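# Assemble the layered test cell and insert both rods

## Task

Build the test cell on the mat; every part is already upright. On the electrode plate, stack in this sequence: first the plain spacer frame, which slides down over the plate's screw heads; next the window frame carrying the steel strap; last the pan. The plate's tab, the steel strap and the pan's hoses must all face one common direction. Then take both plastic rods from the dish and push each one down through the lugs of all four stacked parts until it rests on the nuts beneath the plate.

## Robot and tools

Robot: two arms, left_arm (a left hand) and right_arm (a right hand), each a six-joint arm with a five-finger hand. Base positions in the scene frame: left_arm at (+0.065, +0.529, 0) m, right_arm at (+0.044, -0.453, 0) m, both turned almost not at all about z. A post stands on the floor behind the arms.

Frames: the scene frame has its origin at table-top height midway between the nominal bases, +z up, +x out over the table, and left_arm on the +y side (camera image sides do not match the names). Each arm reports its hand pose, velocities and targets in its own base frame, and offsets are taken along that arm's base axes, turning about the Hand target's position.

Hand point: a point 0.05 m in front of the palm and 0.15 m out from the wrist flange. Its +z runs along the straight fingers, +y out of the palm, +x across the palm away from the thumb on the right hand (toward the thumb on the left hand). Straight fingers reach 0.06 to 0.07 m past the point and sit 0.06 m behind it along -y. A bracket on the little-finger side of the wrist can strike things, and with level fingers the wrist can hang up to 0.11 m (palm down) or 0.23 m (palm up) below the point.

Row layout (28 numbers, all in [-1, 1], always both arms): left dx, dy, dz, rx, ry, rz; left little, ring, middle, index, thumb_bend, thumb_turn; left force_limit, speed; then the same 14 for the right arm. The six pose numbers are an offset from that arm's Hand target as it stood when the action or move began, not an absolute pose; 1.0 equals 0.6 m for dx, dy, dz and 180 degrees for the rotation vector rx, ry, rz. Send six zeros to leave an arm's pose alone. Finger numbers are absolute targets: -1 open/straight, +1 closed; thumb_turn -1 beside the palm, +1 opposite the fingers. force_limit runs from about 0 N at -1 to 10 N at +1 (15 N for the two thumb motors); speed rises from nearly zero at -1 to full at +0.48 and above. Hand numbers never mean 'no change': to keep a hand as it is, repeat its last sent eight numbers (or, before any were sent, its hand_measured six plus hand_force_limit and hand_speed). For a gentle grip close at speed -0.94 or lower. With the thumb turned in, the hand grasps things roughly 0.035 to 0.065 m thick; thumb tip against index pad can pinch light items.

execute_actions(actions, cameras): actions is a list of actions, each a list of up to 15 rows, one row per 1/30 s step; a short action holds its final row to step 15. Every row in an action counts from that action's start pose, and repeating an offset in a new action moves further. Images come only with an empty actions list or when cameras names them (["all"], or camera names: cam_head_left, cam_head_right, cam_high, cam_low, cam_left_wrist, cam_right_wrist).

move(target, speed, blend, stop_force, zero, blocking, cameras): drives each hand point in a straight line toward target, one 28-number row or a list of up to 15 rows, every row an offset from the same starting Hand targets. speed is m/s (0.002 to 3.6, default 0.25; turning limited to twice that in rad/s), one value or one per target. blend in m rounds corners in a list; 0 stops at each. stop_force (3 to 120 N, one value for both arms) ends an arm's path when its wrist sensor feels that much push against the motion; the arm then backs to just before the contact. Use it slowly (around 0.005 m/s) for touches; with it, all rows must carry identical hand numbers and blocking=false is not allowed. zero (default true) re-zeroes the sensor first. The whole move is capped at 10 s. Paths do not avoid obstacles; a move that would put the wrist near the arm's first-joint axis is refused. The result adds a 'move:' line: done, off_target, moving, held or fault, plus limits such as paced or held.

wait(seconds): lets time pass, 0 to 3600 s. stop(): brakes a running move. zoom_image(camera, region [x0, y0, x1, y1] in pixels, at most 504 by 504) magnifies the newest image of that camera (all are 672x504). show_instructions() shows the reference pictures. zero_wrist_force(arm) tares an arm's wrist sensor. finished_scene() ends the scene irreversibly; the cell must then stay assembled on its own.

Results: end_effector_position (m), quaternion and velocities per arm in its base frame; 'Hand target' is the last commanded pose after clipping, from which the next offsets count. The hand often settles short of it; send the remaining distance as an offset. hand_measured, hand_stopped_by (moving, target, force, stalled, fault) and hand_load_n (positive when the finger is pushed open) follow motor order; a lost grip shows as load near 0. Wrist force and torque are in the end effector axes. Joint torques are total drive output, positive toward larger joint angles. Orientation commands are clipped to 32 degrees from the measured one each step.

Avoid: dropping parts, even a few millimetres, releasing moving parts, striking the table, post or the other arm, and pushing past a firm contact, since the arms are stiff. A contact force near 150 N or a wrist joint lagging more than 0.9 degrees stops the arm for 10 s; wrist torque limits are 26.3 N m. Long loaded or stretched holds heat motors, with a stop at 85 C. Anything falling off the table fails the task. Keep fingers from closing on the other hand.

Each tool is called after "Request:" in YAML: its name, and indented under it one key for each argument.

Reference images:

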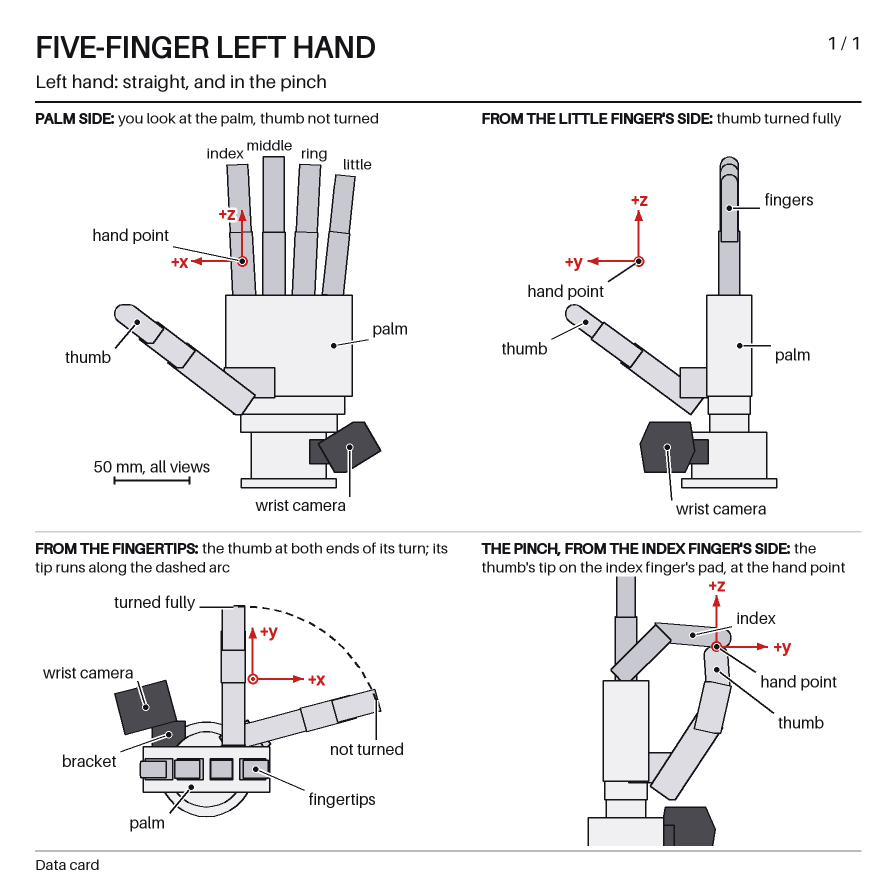

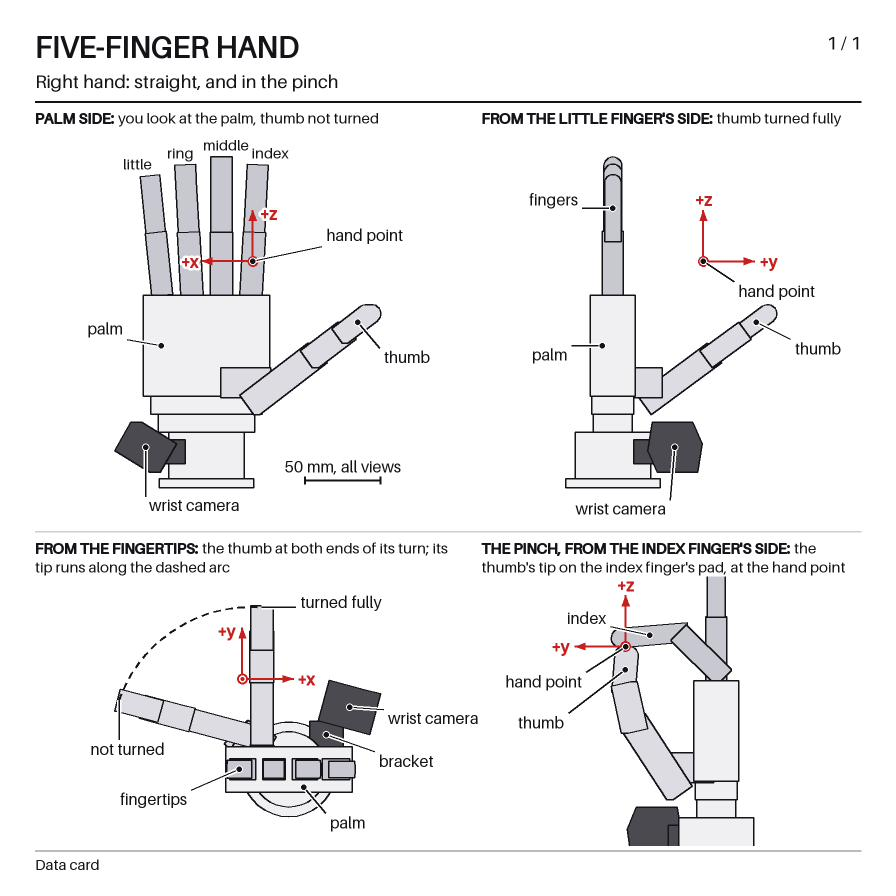

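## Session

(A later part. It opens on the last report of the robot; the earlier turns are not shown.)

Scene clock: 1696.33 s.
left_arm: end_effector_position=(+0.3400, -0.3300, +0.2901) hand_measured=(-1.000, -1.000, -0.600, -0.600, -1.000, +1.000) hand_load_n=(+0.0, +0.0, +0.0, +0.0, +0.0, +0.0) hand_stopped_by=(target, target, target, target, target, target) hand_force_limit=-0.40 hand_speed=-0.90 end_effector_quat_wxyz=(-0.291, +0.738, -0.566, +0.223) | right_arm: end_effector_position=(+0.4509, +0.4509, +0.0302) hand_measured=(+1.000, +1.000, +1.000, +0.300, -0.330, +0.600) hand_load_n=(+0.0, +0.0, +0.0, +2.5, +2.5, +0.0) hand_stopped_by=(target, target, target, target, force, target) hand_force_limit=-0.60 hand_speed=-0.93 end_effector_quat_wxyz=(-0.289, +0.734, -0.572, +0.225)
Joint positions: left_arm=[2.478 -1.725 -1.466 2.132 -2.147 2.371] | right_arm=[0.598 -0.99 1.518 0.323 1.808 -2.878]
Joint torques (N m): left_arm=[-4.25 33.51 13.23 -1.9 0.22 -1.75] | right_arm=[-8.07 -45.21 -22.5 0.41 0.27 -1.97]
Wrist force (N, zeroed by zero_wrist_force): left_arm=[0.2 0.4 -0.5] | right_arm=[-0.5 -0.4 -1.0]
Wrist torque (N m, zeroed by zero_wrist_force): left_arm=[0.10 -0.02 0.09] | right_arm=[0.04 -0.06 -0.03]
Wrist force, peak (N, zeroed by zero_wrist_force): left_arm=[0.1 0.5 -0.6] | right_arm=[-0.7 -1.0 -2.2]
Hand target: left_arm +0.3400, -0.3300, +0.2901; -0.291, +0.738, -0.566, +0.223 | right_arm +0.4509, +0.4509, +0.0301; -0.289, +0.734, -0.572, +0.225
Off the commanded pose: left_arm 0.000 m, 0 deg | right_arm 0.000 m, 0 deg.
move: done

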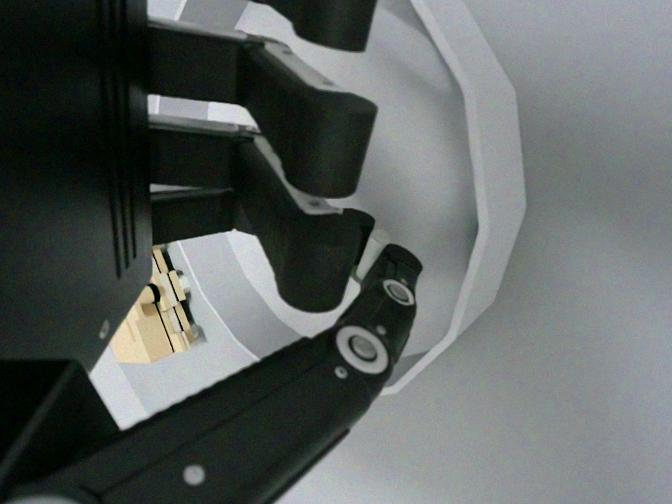

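Request:
move:
  target: [-0.0833,0.25,0.1667,0,0,0,-1,-1,-0.6,-0.6,-1,1,-0.4,-0.9,0,-0.05,0.3667,0,0,0,1,1,1,0.3,-0.28,0.6,-0.6,-0.93]
  speed: 0.12

Request:
move:
  target: [0,0,0,0,0,0,-1,-1,-0.6,-0.6,-1,1,-0.4,-0.9,0,0,0,-0.2794,-0.4667,0.3842,1,1,1,0.3,-0.28,0.6,-0.6,-0.93]
  speed: 0.25
  cameras: ["cam_right_wrist","cam_left_wrist","cam_high","cam_low","cam_head_left","cam_head_right"]

Scene clock: 1700.90 s.
left_arm: end_effector_position=(+0.2900, -0.1800, +0.3901) hand_measured=(-1.000, -1.000, -0.600, -0.600, -1.000, +1.000) hand_load_n=(+0.0, +0.0, +0.0, +0.0, +0.0, +0.0) hand_stopped_by=(target, target, target, target, target, target) hand_force_limit=-0.40 hand_speed=-0.90 end_effector_quat_wxyz=(-0.291, +0.738, -0.566, +0.223) | right_arm: end_effector_position=(+0.4509, +0.4208, +0.2501) hand_measured=(+1.000, +1.000, +1.000, +0.300, -0.330, +0.600) hand_load_n=(+0.0, +0.0, +0.0, +2.5, +3.0, +0.0) hand_stopped_by=(target, target, target, target, force, target) hand_force_limit=-0.60 hand_speed=-0.93 end_effector_quat_wxyz=(-0.289, +0.733, -0.572, +0.225)
Joint positions: left_arm=[2.869 -1.337 -1.545 1.988 -1.926 2.733] | right_arm=[0.546 -1.194 1.238 0.799 1.774 -2.918]
Joint torques (N m): left_arm=[5.22 9.55 10.92 -0.09 -0.5 0.45] | right_arm=[9.21 -26.86 -21.47 2.14 1.44 2.05]
Wrist force (N, zeroed by zero_wrist_force): left_arm=[0.1 0.4 -0.5] | right_arm=[-0.2 -0.3 -0.3]
Wrist torque (N m, zeroed by zero_wrist_force): left_arm=[0.11 0.00 0.08] | right_arm=[-0.04 -0.08 0.02]
Wrist force, peak (N, zeroed by zero_wrist_force): left_arm=[1.0 0.8 -0.1] | right_arm=[0.0 -1.5 -1.2]
Hand target: left_arm +0.2900, -0.1800, +0.3901; -0.291, +0.738, -0.566, +0.223 | right_arm +0.4509, +0.4209, +0.2501; -0.289, +0.734, -0.572, +0.225
Off the commanded pose: left_arm 0.000 m, 0 deg | right_arm 0.000 m, 0 deg.
move: done

Scene clock: 1705.57 s.
left_arm: end_effector_position=(+0.2900, -0.1800, +0.3901) hand_measured=(-1.000, -1.000, -0.600, -0.600, -1.000, +1.000) hand_load_n=(+0.0, +0.0, +0.0, +0.0, +0.0, +0.0) hand_stopped_by=(target, target, target, target, target, target) hand_force_limit=-0.40 hand_speed=-0.90 end_effector_quat_wxyz=(-0.291, +0.738, -0.566, +0.223) | right_arm: end_effector_position=(+0.4509, +0.4208, +0.2499) hand_measured=(+1.000, +1.000, +1.000, +0.300, -0.330, +0.600) hand_load_n=(+0.0, +0.0, +0.0, +2.5, +2.5, +0.0) hand_stopped_by=(target, target, target, target, force, target) hand_force_limit=-0.60 hand_speed=-0.93 end_effector_quat_wxyz=(-0.338, +0.622, +0.336, +0.621)
Joint positions: left_arm=[2.869 -1.337 -1.545 1.988 -1.926 2.733] | right_arm=[0.365 -1.569 2.125 -0.556 0.942 -4.71]
Joint torques (N m): left_arm=[7.83 16.35 7.71 -0.97 1.13 2.41] | right_arm=[2.39 -29.57 -29.69 -0.77 -1.25 -2.28]
Wrist force (N, zeroed by zero_wrist_force): left_arm=[0.2 0.4 -0.2] | right_arm=[4.8 1.4 2.3]
Wrist torque (N m, zeroed by zero_wrist_force): left_arm=[0.09 -0.01 0.08] | right_arm=[-0.11 -0.37 0.12]
Wrist force, peak (N, zeroed by zero_wrist_force): left_arm=[0.4 0.6 -0.4] | right_arm=[4.8 1.4 2.3]
Hand target: left_arm +0.2900, -0.1800, +0.3901; -0.291, +0.738, -0.566, +0.223 | right_arm +0.4509, +0.4209, +0.2501; -0.338, +0.622, +0.337, +0.621
Off the commanded pose: left_arm 0.000 m, 0 deg | right_arm 0.000 m, 0 deg.
move: done

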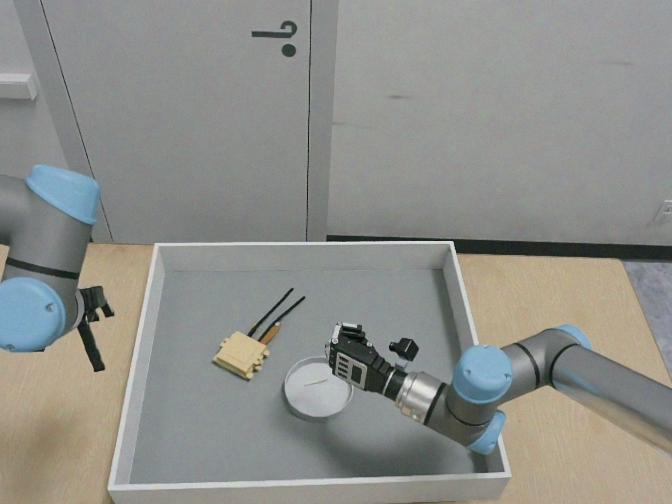

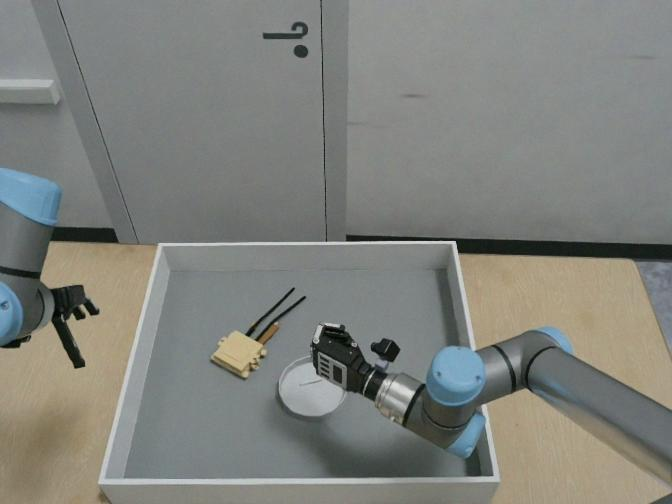

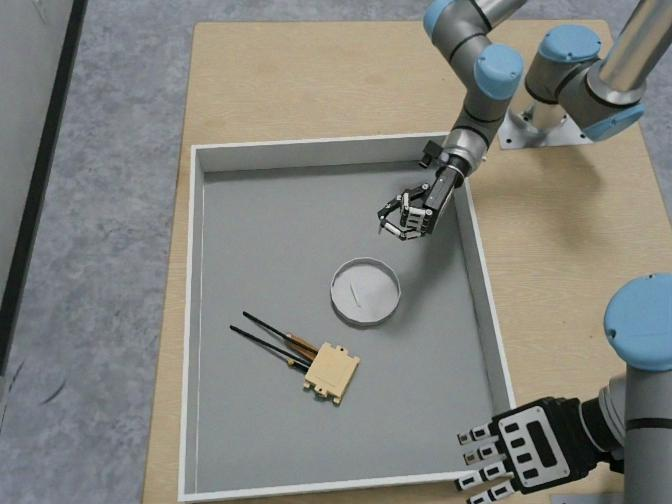

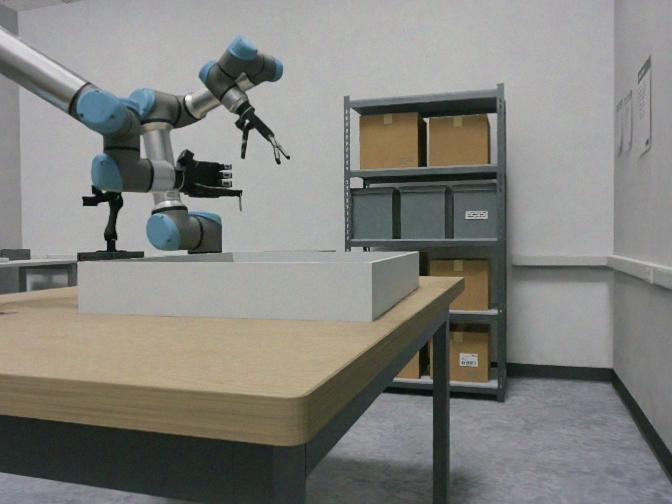

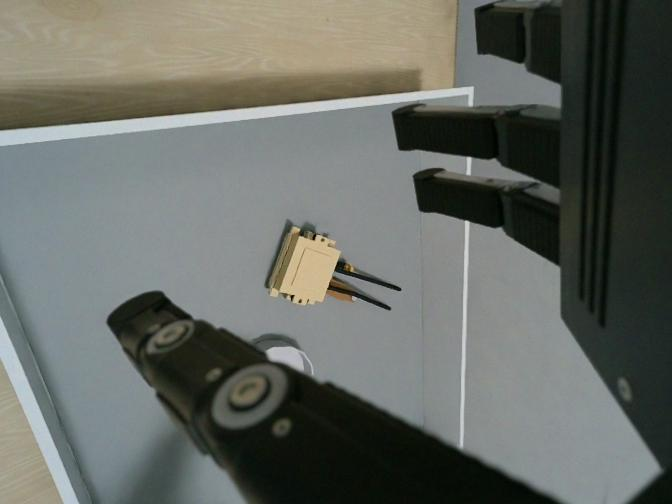

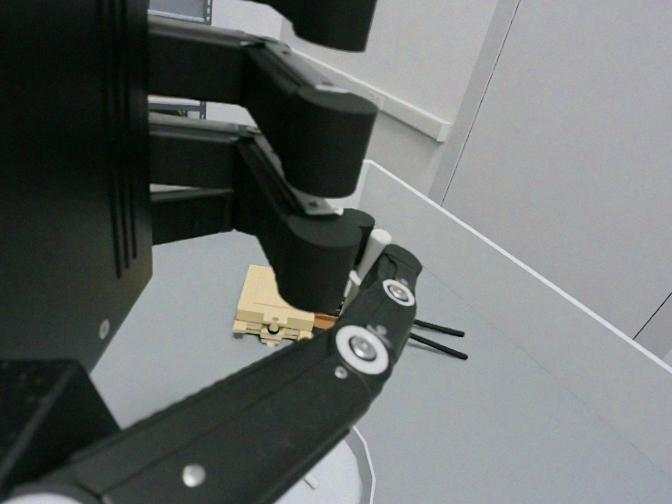

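Request:
zoom_image:
  camera: "cam_low"
  region: [80, 130, 260, 270]

Request:
zoom_image:
  camera: "cam_head_left"
  region: [280, 300, 520, 470]

Request:
zoom_image:
  camera: "cam_low"
  region: [210, 160, 260, 220]

Scaled by 2.800.

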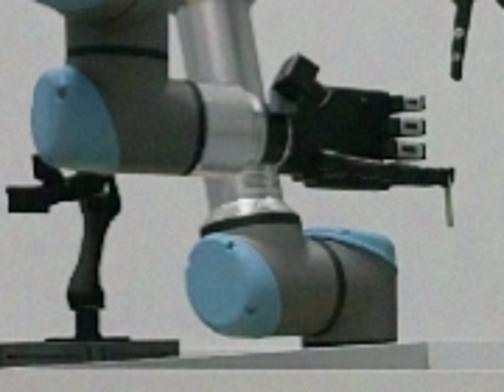

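Scaled by 2.100.

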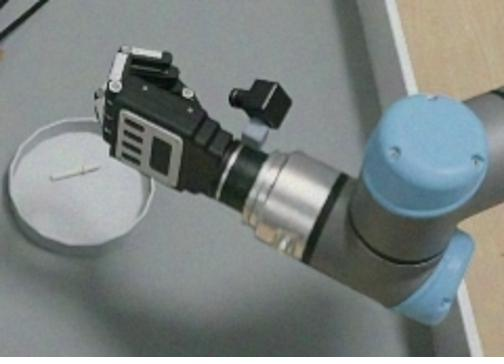

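Scaled by 8.400.

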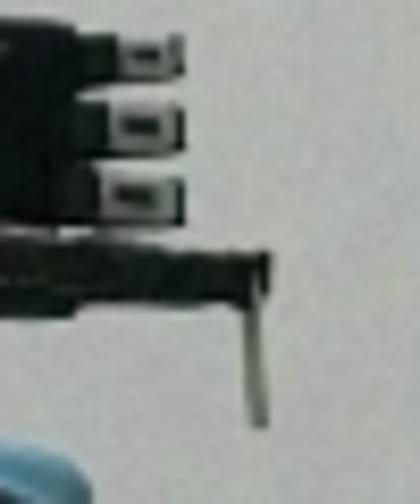

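Request:
zoom_image:
  camera: "cam_high"
  region: [350, 180, 450, 260]

Request:
zoom_image:
  camera: "cam_right_wrist"
  region: [310, 180, 460, 330]

Scaled by 5.040.

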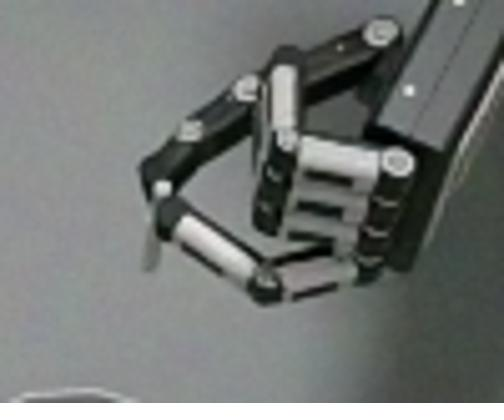

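Scaled by 3.360.

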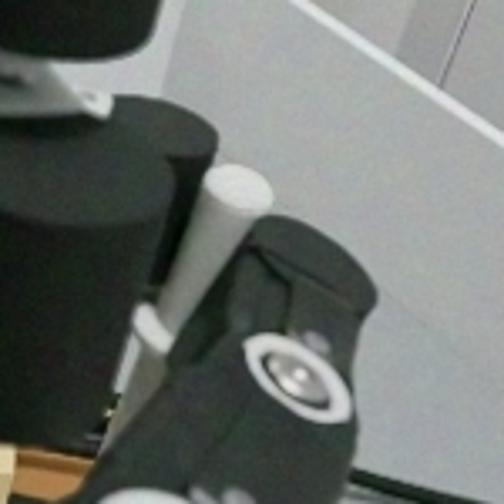

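Request:
move:
  target: [0,0,0,0,0,0,-1,-1,-0.6,-0.6,-1,1,-0.4,-0.9,0.1318,0.2902,-0.1,0,0,0,1,1,1,0.3,-0.28,0.6,-0.6,-0.93]
  speed: 0.12
  cameras: ["cam_high","cam_low"]

Request:
zoom_image:
  camera: "cam_high"
  region: [290, 260, 430, 400]

Request:
zoom_image:
  camera: "cam_low"
  region: [200, 180, 300, 270]

Scene clock: 1713.13 s.
left_arm: end_effector_position=(+0.2900, -0.1800, +0.3901) hand_measured=(-1.000, -1.000, -0.600, -0.600, -1.000, +1.000) hand_load_n=(+0.0, +0.0, +0.0, +0.0, +0.0, +0.0) hand_stopped_by=(target, target, target, target, target, target) hand_force_limit=-0.40 hand_speed=-0.90 end_effector_quat_wxyz=(-0.291, +0.738, -0.566, +0.223) | right_arm: end_effector_position=(+0.5299, +0.5949, +0.1901) hand_measured=(+1.000, +1.000, +1.000, +0.300, -0.330, +0.600) hand_load_n=(+0.0, +0.0, +0.0, +3.0, +3.0, +0.0) hand_stopped_by=(target, target, target, target, force, target) hand_force_limit=-0.60 hand_speed=-0.93 end_effector_quat_wxyz=(-0.338, +0.622, +0.337, +0.621)
Joint positions: left_arm=[2.869 -1.337 -1.545 1.988 -1.926 2.733] | right_arm=[0.634 -1.086 1.676 -0.59 1.21 -4.71]
Joint torques (N m): left_arm=[7.95 15.43 8.18 -0.99 0.85 2.18] | right_arm=[-4.04 -31.79 -26.66 -3.39 -0.44 -2.31]
Wrist force (N, zeroed by zero_wrist_force): left_arm=[0.2 0.4 -0.2] | right_arm=[4.6 1.5 1.7]
Wrist torque (N m, zeroed by zero_wrist_force): left_arm=[0.09 -0.01 0.08] | right_arm=[-0.09 -0.41 0.23]
Wrist force, peak (N, zeroed by zero_wrist_force): left_arm=[0.3 0.6 -0.4] | right_arm=[5.2 1.2 2.0]
Hand target: left_arm +0.2900, -0.1800, +0.3901; -0.291, +0.738, -0.566, +0.223 | right_arm +0.5300, +0.5950, +0.1901; -0.338, +0.622, +0.337, +0.621
Off the commanded pose: left_arm 0.000 m, 0 deg | right_arm 0.000 m, 0 deg.
move: done

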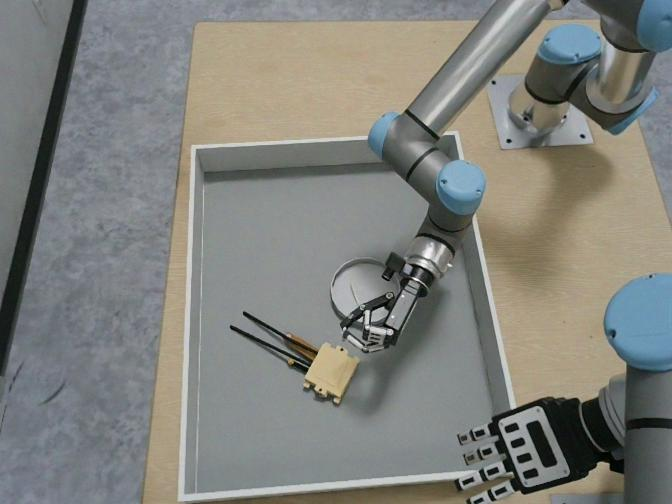

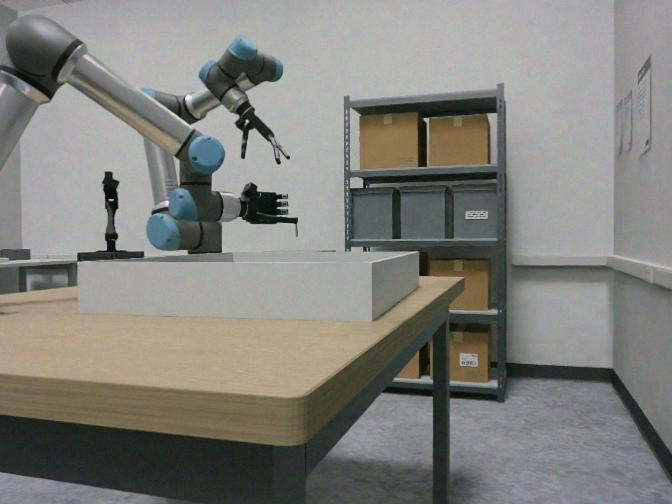

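Scaled by 3.600.

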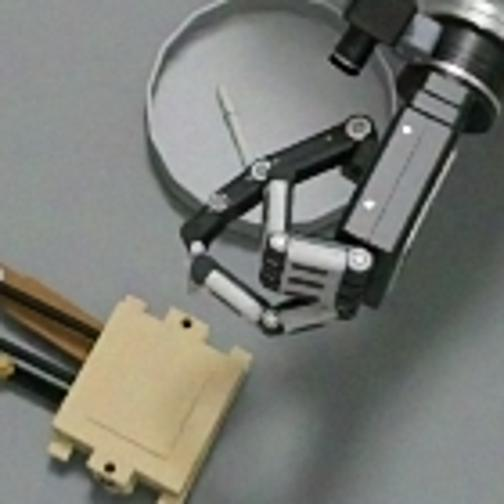

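Scaled by 5.040.

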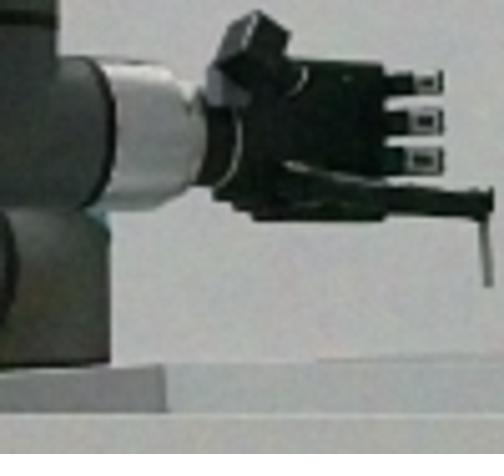

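Request:
execute_actions:
  actions: []
  cameras: ["cam_high","cam_left_wrist","cam_right_wrist","cam_low"]

Scene clock: 1717.93 s.
left_arm: end_effector_position=(+0.2900, -0.1800, +0.3901) hand_measured=(-1.000, -1.000, -0.600, -0.600, -1.000, +1.000) hand_load_n=(+0.0, +0.0, +0.0, +0.0, +0.0, +0.0) hand_stopped_by=(target, target, target, target, target, target) hand_force_limit=-0.40 hand_speed=-0.90 end_effector_quat_wxyz=(-0.291, +0.738, -0.566, +0.223) | right_arm: end_effector_position=(+0.5300, +0.5950, +0.1901) hand_measured=(+1.000, +1.000, +1.000, +0.300, -0.330, +0.600) hand_load_n=(+0.0, +0.0, +0.0, +2.5, +2.5, +0.0) hand_stopped_by=(target, target, target, target, force, target) hand_force_limit=-0.60 hand_speed=-0.93 end_effector_quat_wxyz=(-0.338, +0.622, +0.337, +0.621)
Joint positions: left_arm=[2.869 -1.337 -1.545 1.988 -1.926 2.733] | right_arm=[0.634 -1.086 1.676 -0.59 1.21 -4.71]
Joint velocities: within noise
Joint torques (N m): left_arm=[7.78 16.38 8.35 -0.99 0.86 2.38] | right_arm=[-8.06 -29.46 -29.55 -3.32 0.92 -0.19]
Motor temperatures (°C): left_arm=[36 32 29 33 44 34] | right_arm=[29 26 31 42 37 34]
Wrist force (N, zeroed by zero_wrist_force): left_arm=[0.2 0.5 -0.2] | right_arm=[5.2 1.5 2.1]
Wrist torque (N m, zeroed by zero_wrist_force): left_arm=[0.10 -0.01 0.09] | right_arm=[-0.11 -0.50 0.26]
Wrist force, peak (N, zeroed by zero_wrist_force): left_arm=[0.2 0.6 -0.4] | right_arm=[5.2 1.5 2.1]
Hand target: left_arm +0.2900, -0.1800, +0.3901; -0.291, +0.738, -0.566, +0.223 | right_arm +0.5300, +0.5950, +0.1901; -0.338, +0.622, +0.337, +0.621
Off the commanded pose: left_arm 0.000 m, 0 deg | right_arm 0.000 m, 0 deg.
Images, in order (width x height): cam_high 672x504, cam_low 672x504, cam_left_wrist 672x504, cam_right_wrist 672x504.

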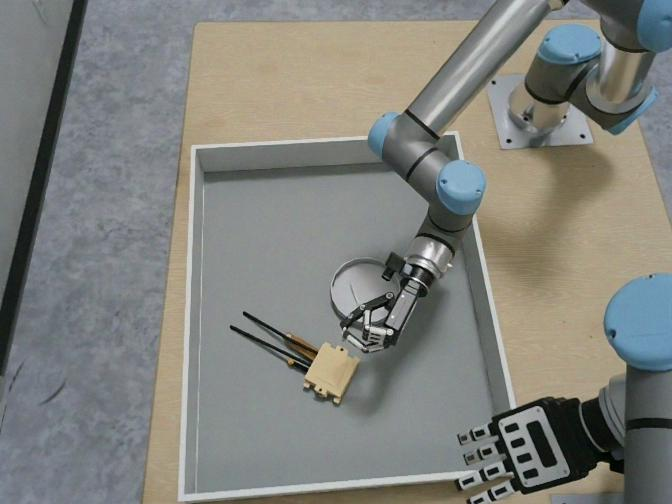

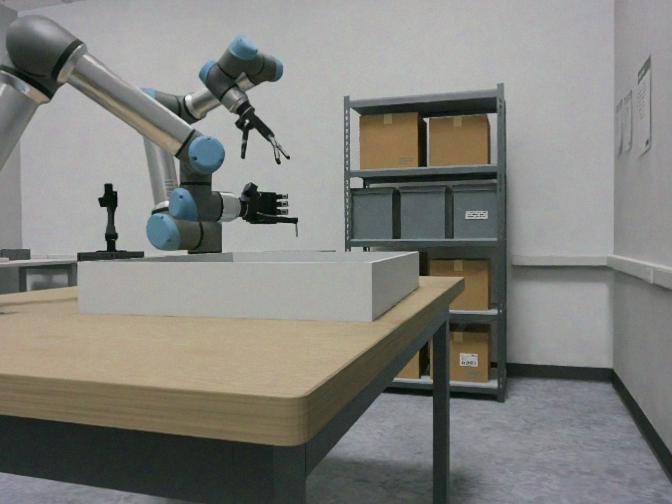

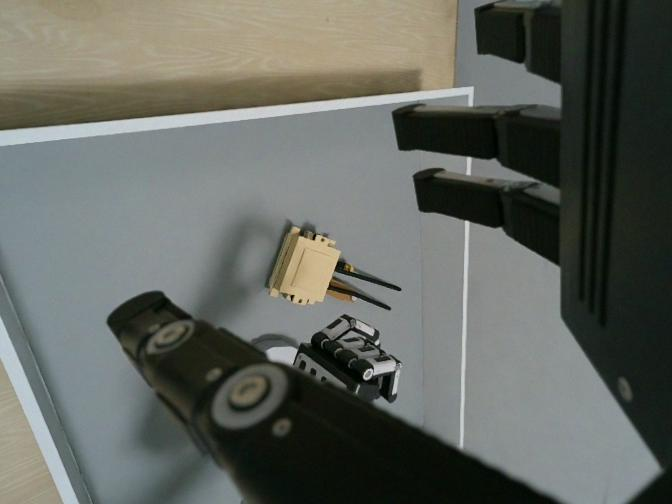

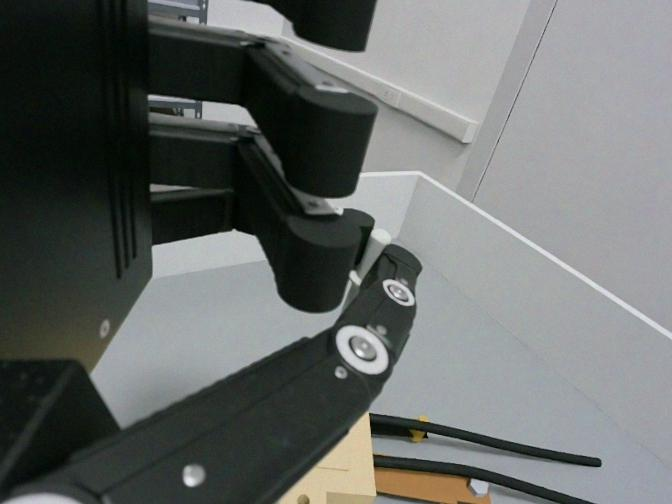

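Request:
zoom_image:
  camera: "cam_low"
  region: [230, 170, 330, 250]

Request:
zoom_image:
  camera: "cam_high"
  region: [290, 280, 410, 420]

Request:
zoom_image:
  camera: "cam_left_wrist"
  region: [240, 210, 420, 410]

Request:
zoom_image:
  camera: "cam_right_wrist"
  region: [240, 180, 480, 504]

Scaled by 5.040.

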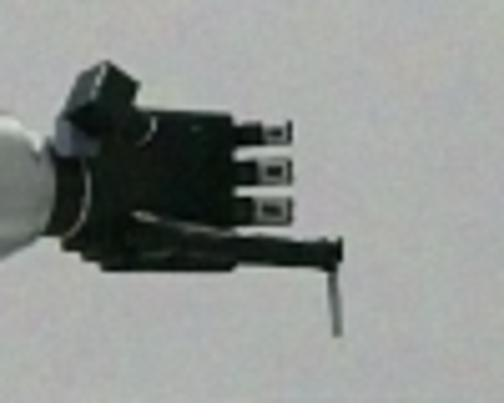

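Scaled by 3.600.

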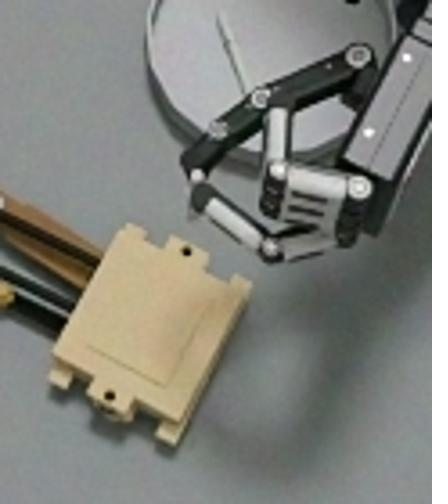

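Scaled by 2.520.

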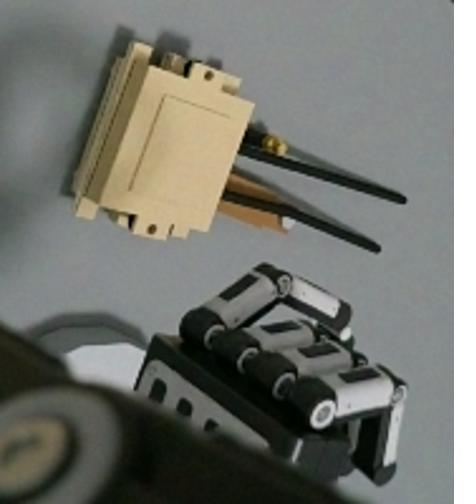

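Scaled by 1.556.

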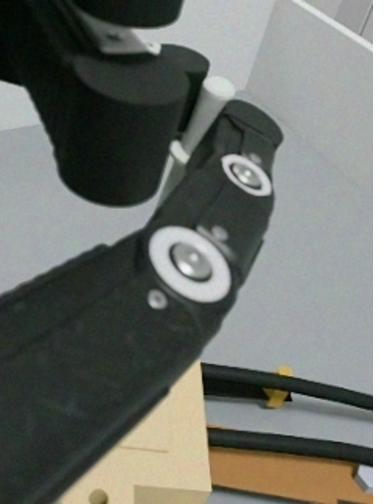

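Request:
zoom_image:
  camera: "cam_right_wrist"
  region: [310, 210, 430, 310]

Scaled by 4.200.

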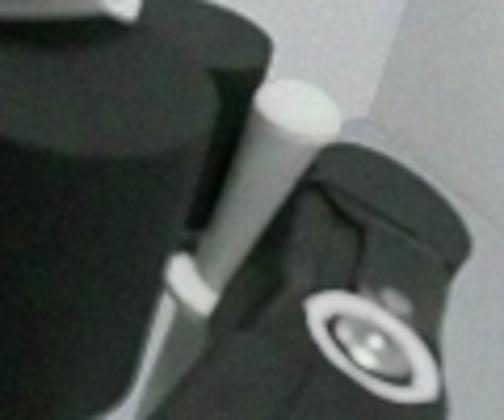

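Request:
zoom_image:
  camera: "cam_high"
  region: [325, 310, 375, 360]

Scaled by 10.080.

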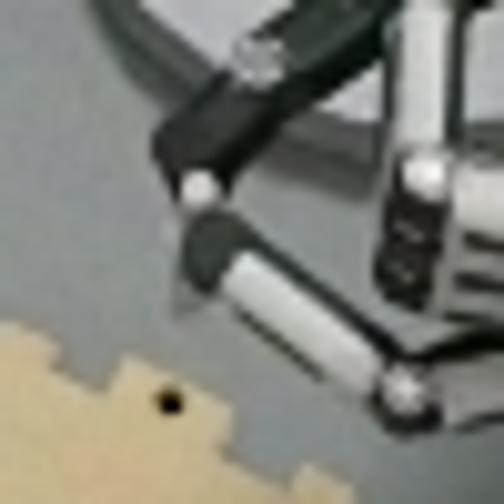

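Request:
move:
  target: [0,0,0,0,0,0,-1,-1,-0.6,-0.6,-1,1,-0.4,-0.9, 0,0,-0.08333,0,0,0,1,1,1,0.3,-0.28,0.6,-0.6,-0.93]
  speed: 0.1
  cameras: ["cam_high","cam_left_wrist","cam_low"]

Request:
zoom_image:
  camera: "cam_high"
  region: [325, 310, 375, 360]

Request:
zoom_image:
  camera: "cam_left_wrist"
  region: [240, 210, 420, 410]

Scene clock: 1727.97 s.
left_arm: end_effector_position=(+0.2900, -0.1800, +0.3901) hand_measured=(-1.000, -1.000, -0.600, -0.600, -1.000, +1.000) hand_load_n=(+0.0, -0.5, +0.0, +0.0, +0.0, +0.0) hand_stopped_by=(target, target, target, target, target, target) hand_force_limit=-0.40 hand_speed=-0.90 end_effector_quat_wxyz=(-0.291, +0.738, -0.566, +0.223) | right_arm: end_effector_position=(+0.5299, +0.5949, +0.1400) hand_measured=(+1.000, +1.000, +1.000, +0.300, -0.330, +0.600) hand_load_n=(+0.0, +0.0, +0.0, +2.5, +2.5, +0.0) hand_stopped_by=(target, target, target, target, force, target) hand_force_limit=-0.60 hand_speed=-0.93 end_effector_quat_wxyz=(-0.338, +0.622, +0.337, +0.621)
Joint positions: left_arm=[2.869 -1.337 -1.545 1.988 -1.926 2.733] | right_arm=[0.634 -1.015 1.716 -0.701 1.21 -4.71]
Joint torques (N m): left_arm=[7.11 15.95 9.15 -1.02 0.93 2.31] | right_arm=[-4.95 -47.07 -28.16 -1.73 0.32 -1.25]
Wrist force (N, zeroed by zero_wrist_force): left_arm=[0.1 0.6 -0.3] | right_arm=[4.4 1.8 1.5]
Wrist torque (N m, zeroed by zero_wrist_force): left_arm=[0.12 0.00 0.08] | right_arm=[-0.02 -0.39 0.19]
Wrist force, peak (N, zeroed by zero_wrist_force): left_arm=[0.3 0.5 -0.6] | right_arm=[5.7 1.4 1.8]
Hand target: left_arm +0.2900, -0.1800, +0.3901; -0.291, +0.738, -0.566, +0.223 | right_arm +0.5300, +0.5950, +0.1401; -0.338, +0.622, +0.337, +0.621
Off the commanded pose: left_arm 0.000 m, 0 deg | right_arm 0.000 m, 0 deg.
move: done
Images, in order (width x height): cam_high 672x504, cam_low 672x504, cam_left_wrist 672x504.

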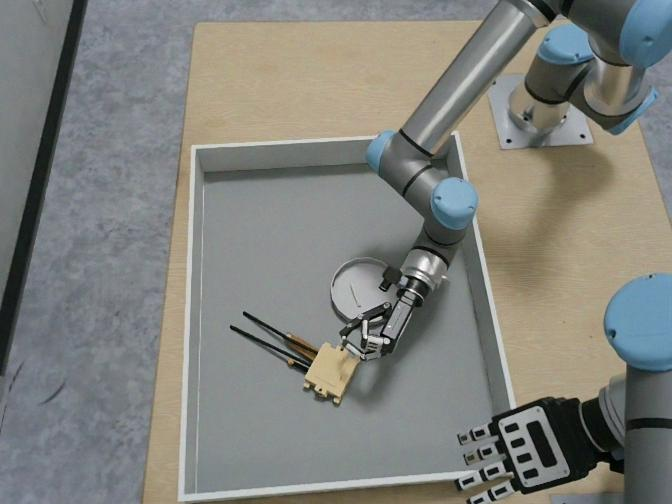

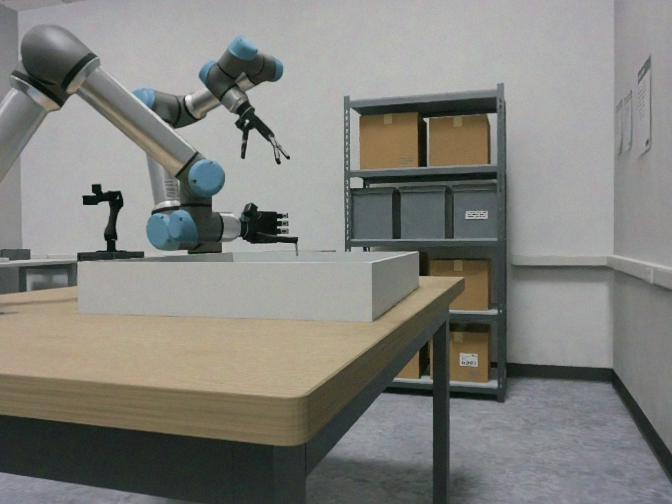

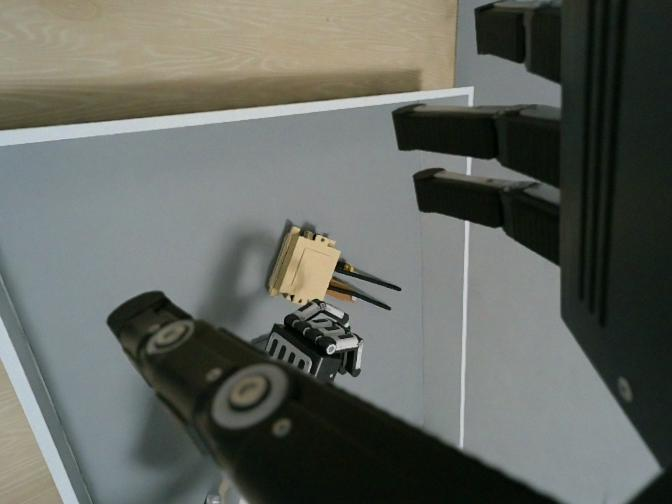

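Scaled by 10.080.

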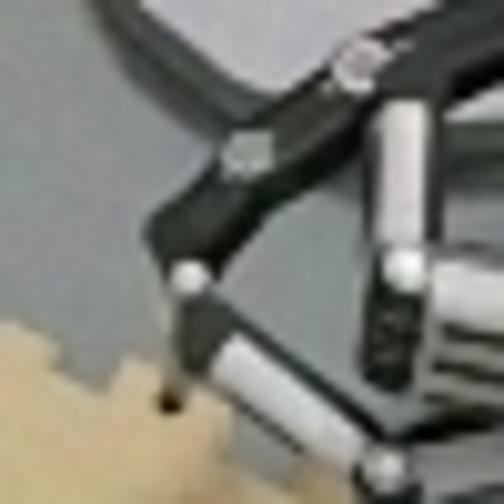

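Scaled by 2.520.

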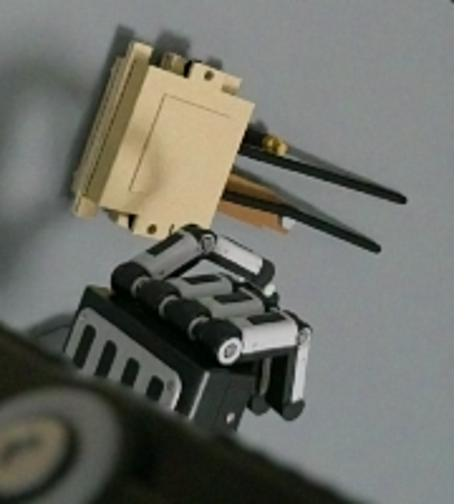

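Request:
move:
  target: [0.1,0.02,0,0.01366,-0.05098,0,-1,-1,-0.6,-0.6,-1,1,-0.4,-0.9, 0,0,0,0,0,0,1,1,1,0.3,-0.28,0.6,-0.6,-0.93]
  speed: 0.25

Request:
move:
  target: [0.118,-0.1667,-0.1667,0.0611,-0.0062,-0.2661,-1,-1,-0.6,-0.6,-1,1,-0.4,-0.9, 0,0,0,0,0,0,1,1,1,0.3,-0.28,0.6,-0.6,-0.93]
  speed: 0.2
  cameras: ["cam_high","cam_left_wrist"]

Scene clock: 1733.13 s.
left_arm: end_effector_position=(+0.3500, -0.1680, +0.3900) hand_measured=(-1.000, -1.000, -0.600, -0.600, -1.000, +1.000) hand_load_n=(+0.0, +0.0, +0.0, +0.0, +0.0, +0.0) hand_stopped_by=(target, target, target, target, target, target) hand_force_limit=-0.40 hand_speed=-0.90 end_effector_quat_wxyz=(-0.351, +0.712, -0.546, +0.269) | right_arm: end_effector_position=(+0.5300, +0.5950, +0.1401) hand_measured=(+1.000, +1.000, +1.000, +0.300, -0.330, +0.600) hand_load_n=(+0.0, +0.0, +0.0, +2.5, +3.0, +0.0) hand_stopped_by=(target, target, target, target, force, target) hand_force_limit=-0.60 hand_speed=-0.93 end_effector_quat_wxyz=(-0.338, +0.622, +0.337, +0.621)
Joint positions: left_arm=[2.912 -1.345 -1.568 2.198 -1.954 2.827] | right_arm=[0.634 -1.015 1.716 -0.701 1.21 -4.71]
Joint torques (N m): left_arm=[-5.63 19.76 31.63 1.5 -1.03 0.93] | right_arm=[5.78 -54.24 -27.8 -3.54 0.06 -0.9]
Wrist force (N, zeroed by zero_wrist_force): left_arm=[0.4 0.1 0.4] | right_arm=[4.5 1.6 1.5]
Wrist torque (N m, zeroed by zero_wrist_force): left_arm=[0.00 0.01 0.13] | right_arm=[-0.05 -0.40 0.19]
Wrist force, peak (N, zeroed by zero_wrist_force): left_arm=[0.1 1.3 -1.2] | right_arm=[5.1 1.6 1.8]
Hand target: left_arm +0.3500, -0.1680, +0.3901; -0.351, +0.712, -0.546, +0.269 | right_arm +0.5300, +0.5950, +0.1401; -0.338, +0.622, +0.337, +0.621
Off the commanded pose: left_arm 0.000 m, 0 deg | right_arm 0.000 m, 0 deg.
move: done

Scene clock: 1735.73 s.
left_arm: end_effector_position=(+0.4209, -0.2680, +0.2902) hand_measured=(-1.000, -1.000, -0.600, -0.600, -1.000, +1.000) hand_load_n=(+0.0, +0.0, -0.5, +0.0, -0.5, +0.0) hand_stopped_by=(target, target, target, target, target, target) hand_force_limit=-0.40 hand_speed=-0.90 end_effector_quat_wxyz=(+0.282, -0.391, +0.806, -0.343) | right_arm: end_effector_position=(+0.5300, +0.5950, +0.1401) hand_measured=(+1.000, +1.000, +1.000, +0.300, -0.330, +0.600) hand_load_n=(+0.0, +0.0, +0.0, +2.5, +2.5, +0.0) hand_stopped_by=(target, target, target, target, force, target) hand_force_limit=-0.60 hand_speed=-0.93 end_effector_quat_wxyz=(-0.338, +0.622, +0.337, +0.621)
Joint positions: left_arm=[2.962 -1.527 -1.652 2.512 -1.37 3.533] | right_arm=[0.634 -1.015 1.716 -0.701 1.21 -4.71]
Joint torques (N m): left_arm=[4.66 20.5 9.55 -1.13 1 1.52] | right_arm=[6.16 -53.55 -27.76 -2.96 -0.25 -0.67]
Wrist force (N, zeroed by zero_wrist_force): left_arm=[-0.6 0.4 0.1] | right_arm=[4.6 1.4 1.5]
Wrist torque (N m, zeroed by zero_wrist_force): left_arm=[0.05 0.11 -0.01] | right_arm=[-0.08 -0.41 0.19]
Wrist force, peak (N, zeroed by zero_wrist_force): left_arm=[-0.2 0.4 0.9] | right_arm=[5.1 1.5 1.6]
Hand target: left_arm +0.4208, -0.2680, +0.2901; +0.281, -0.391, +0.807, -0.343 | right_arm +0.5300, +0.5950, +0.1401; -0.338, +0.622, +0.337, +0.621
Off the commanded pose: left_arm 0.000 m, 0 deg | right_arm 0.000 m, 0 deg.
move: done

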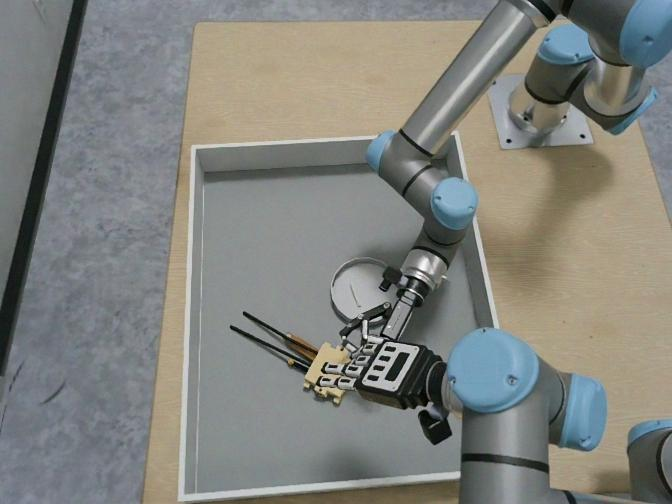

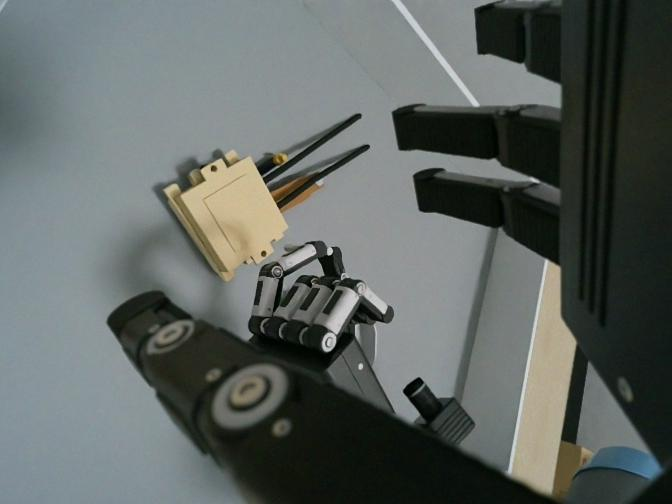

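Request:
zoom_image:
  camera: "cam_left_wrist"
  region: [230, 220, 330, 300]

Scaled by 5.040.

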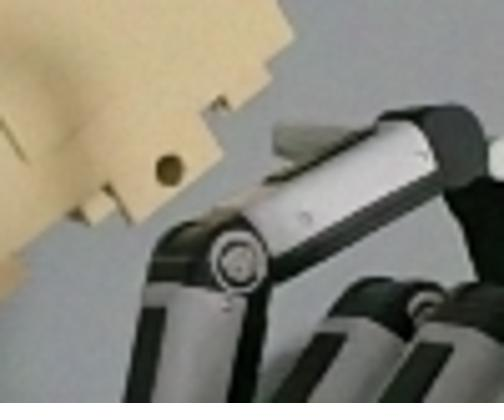

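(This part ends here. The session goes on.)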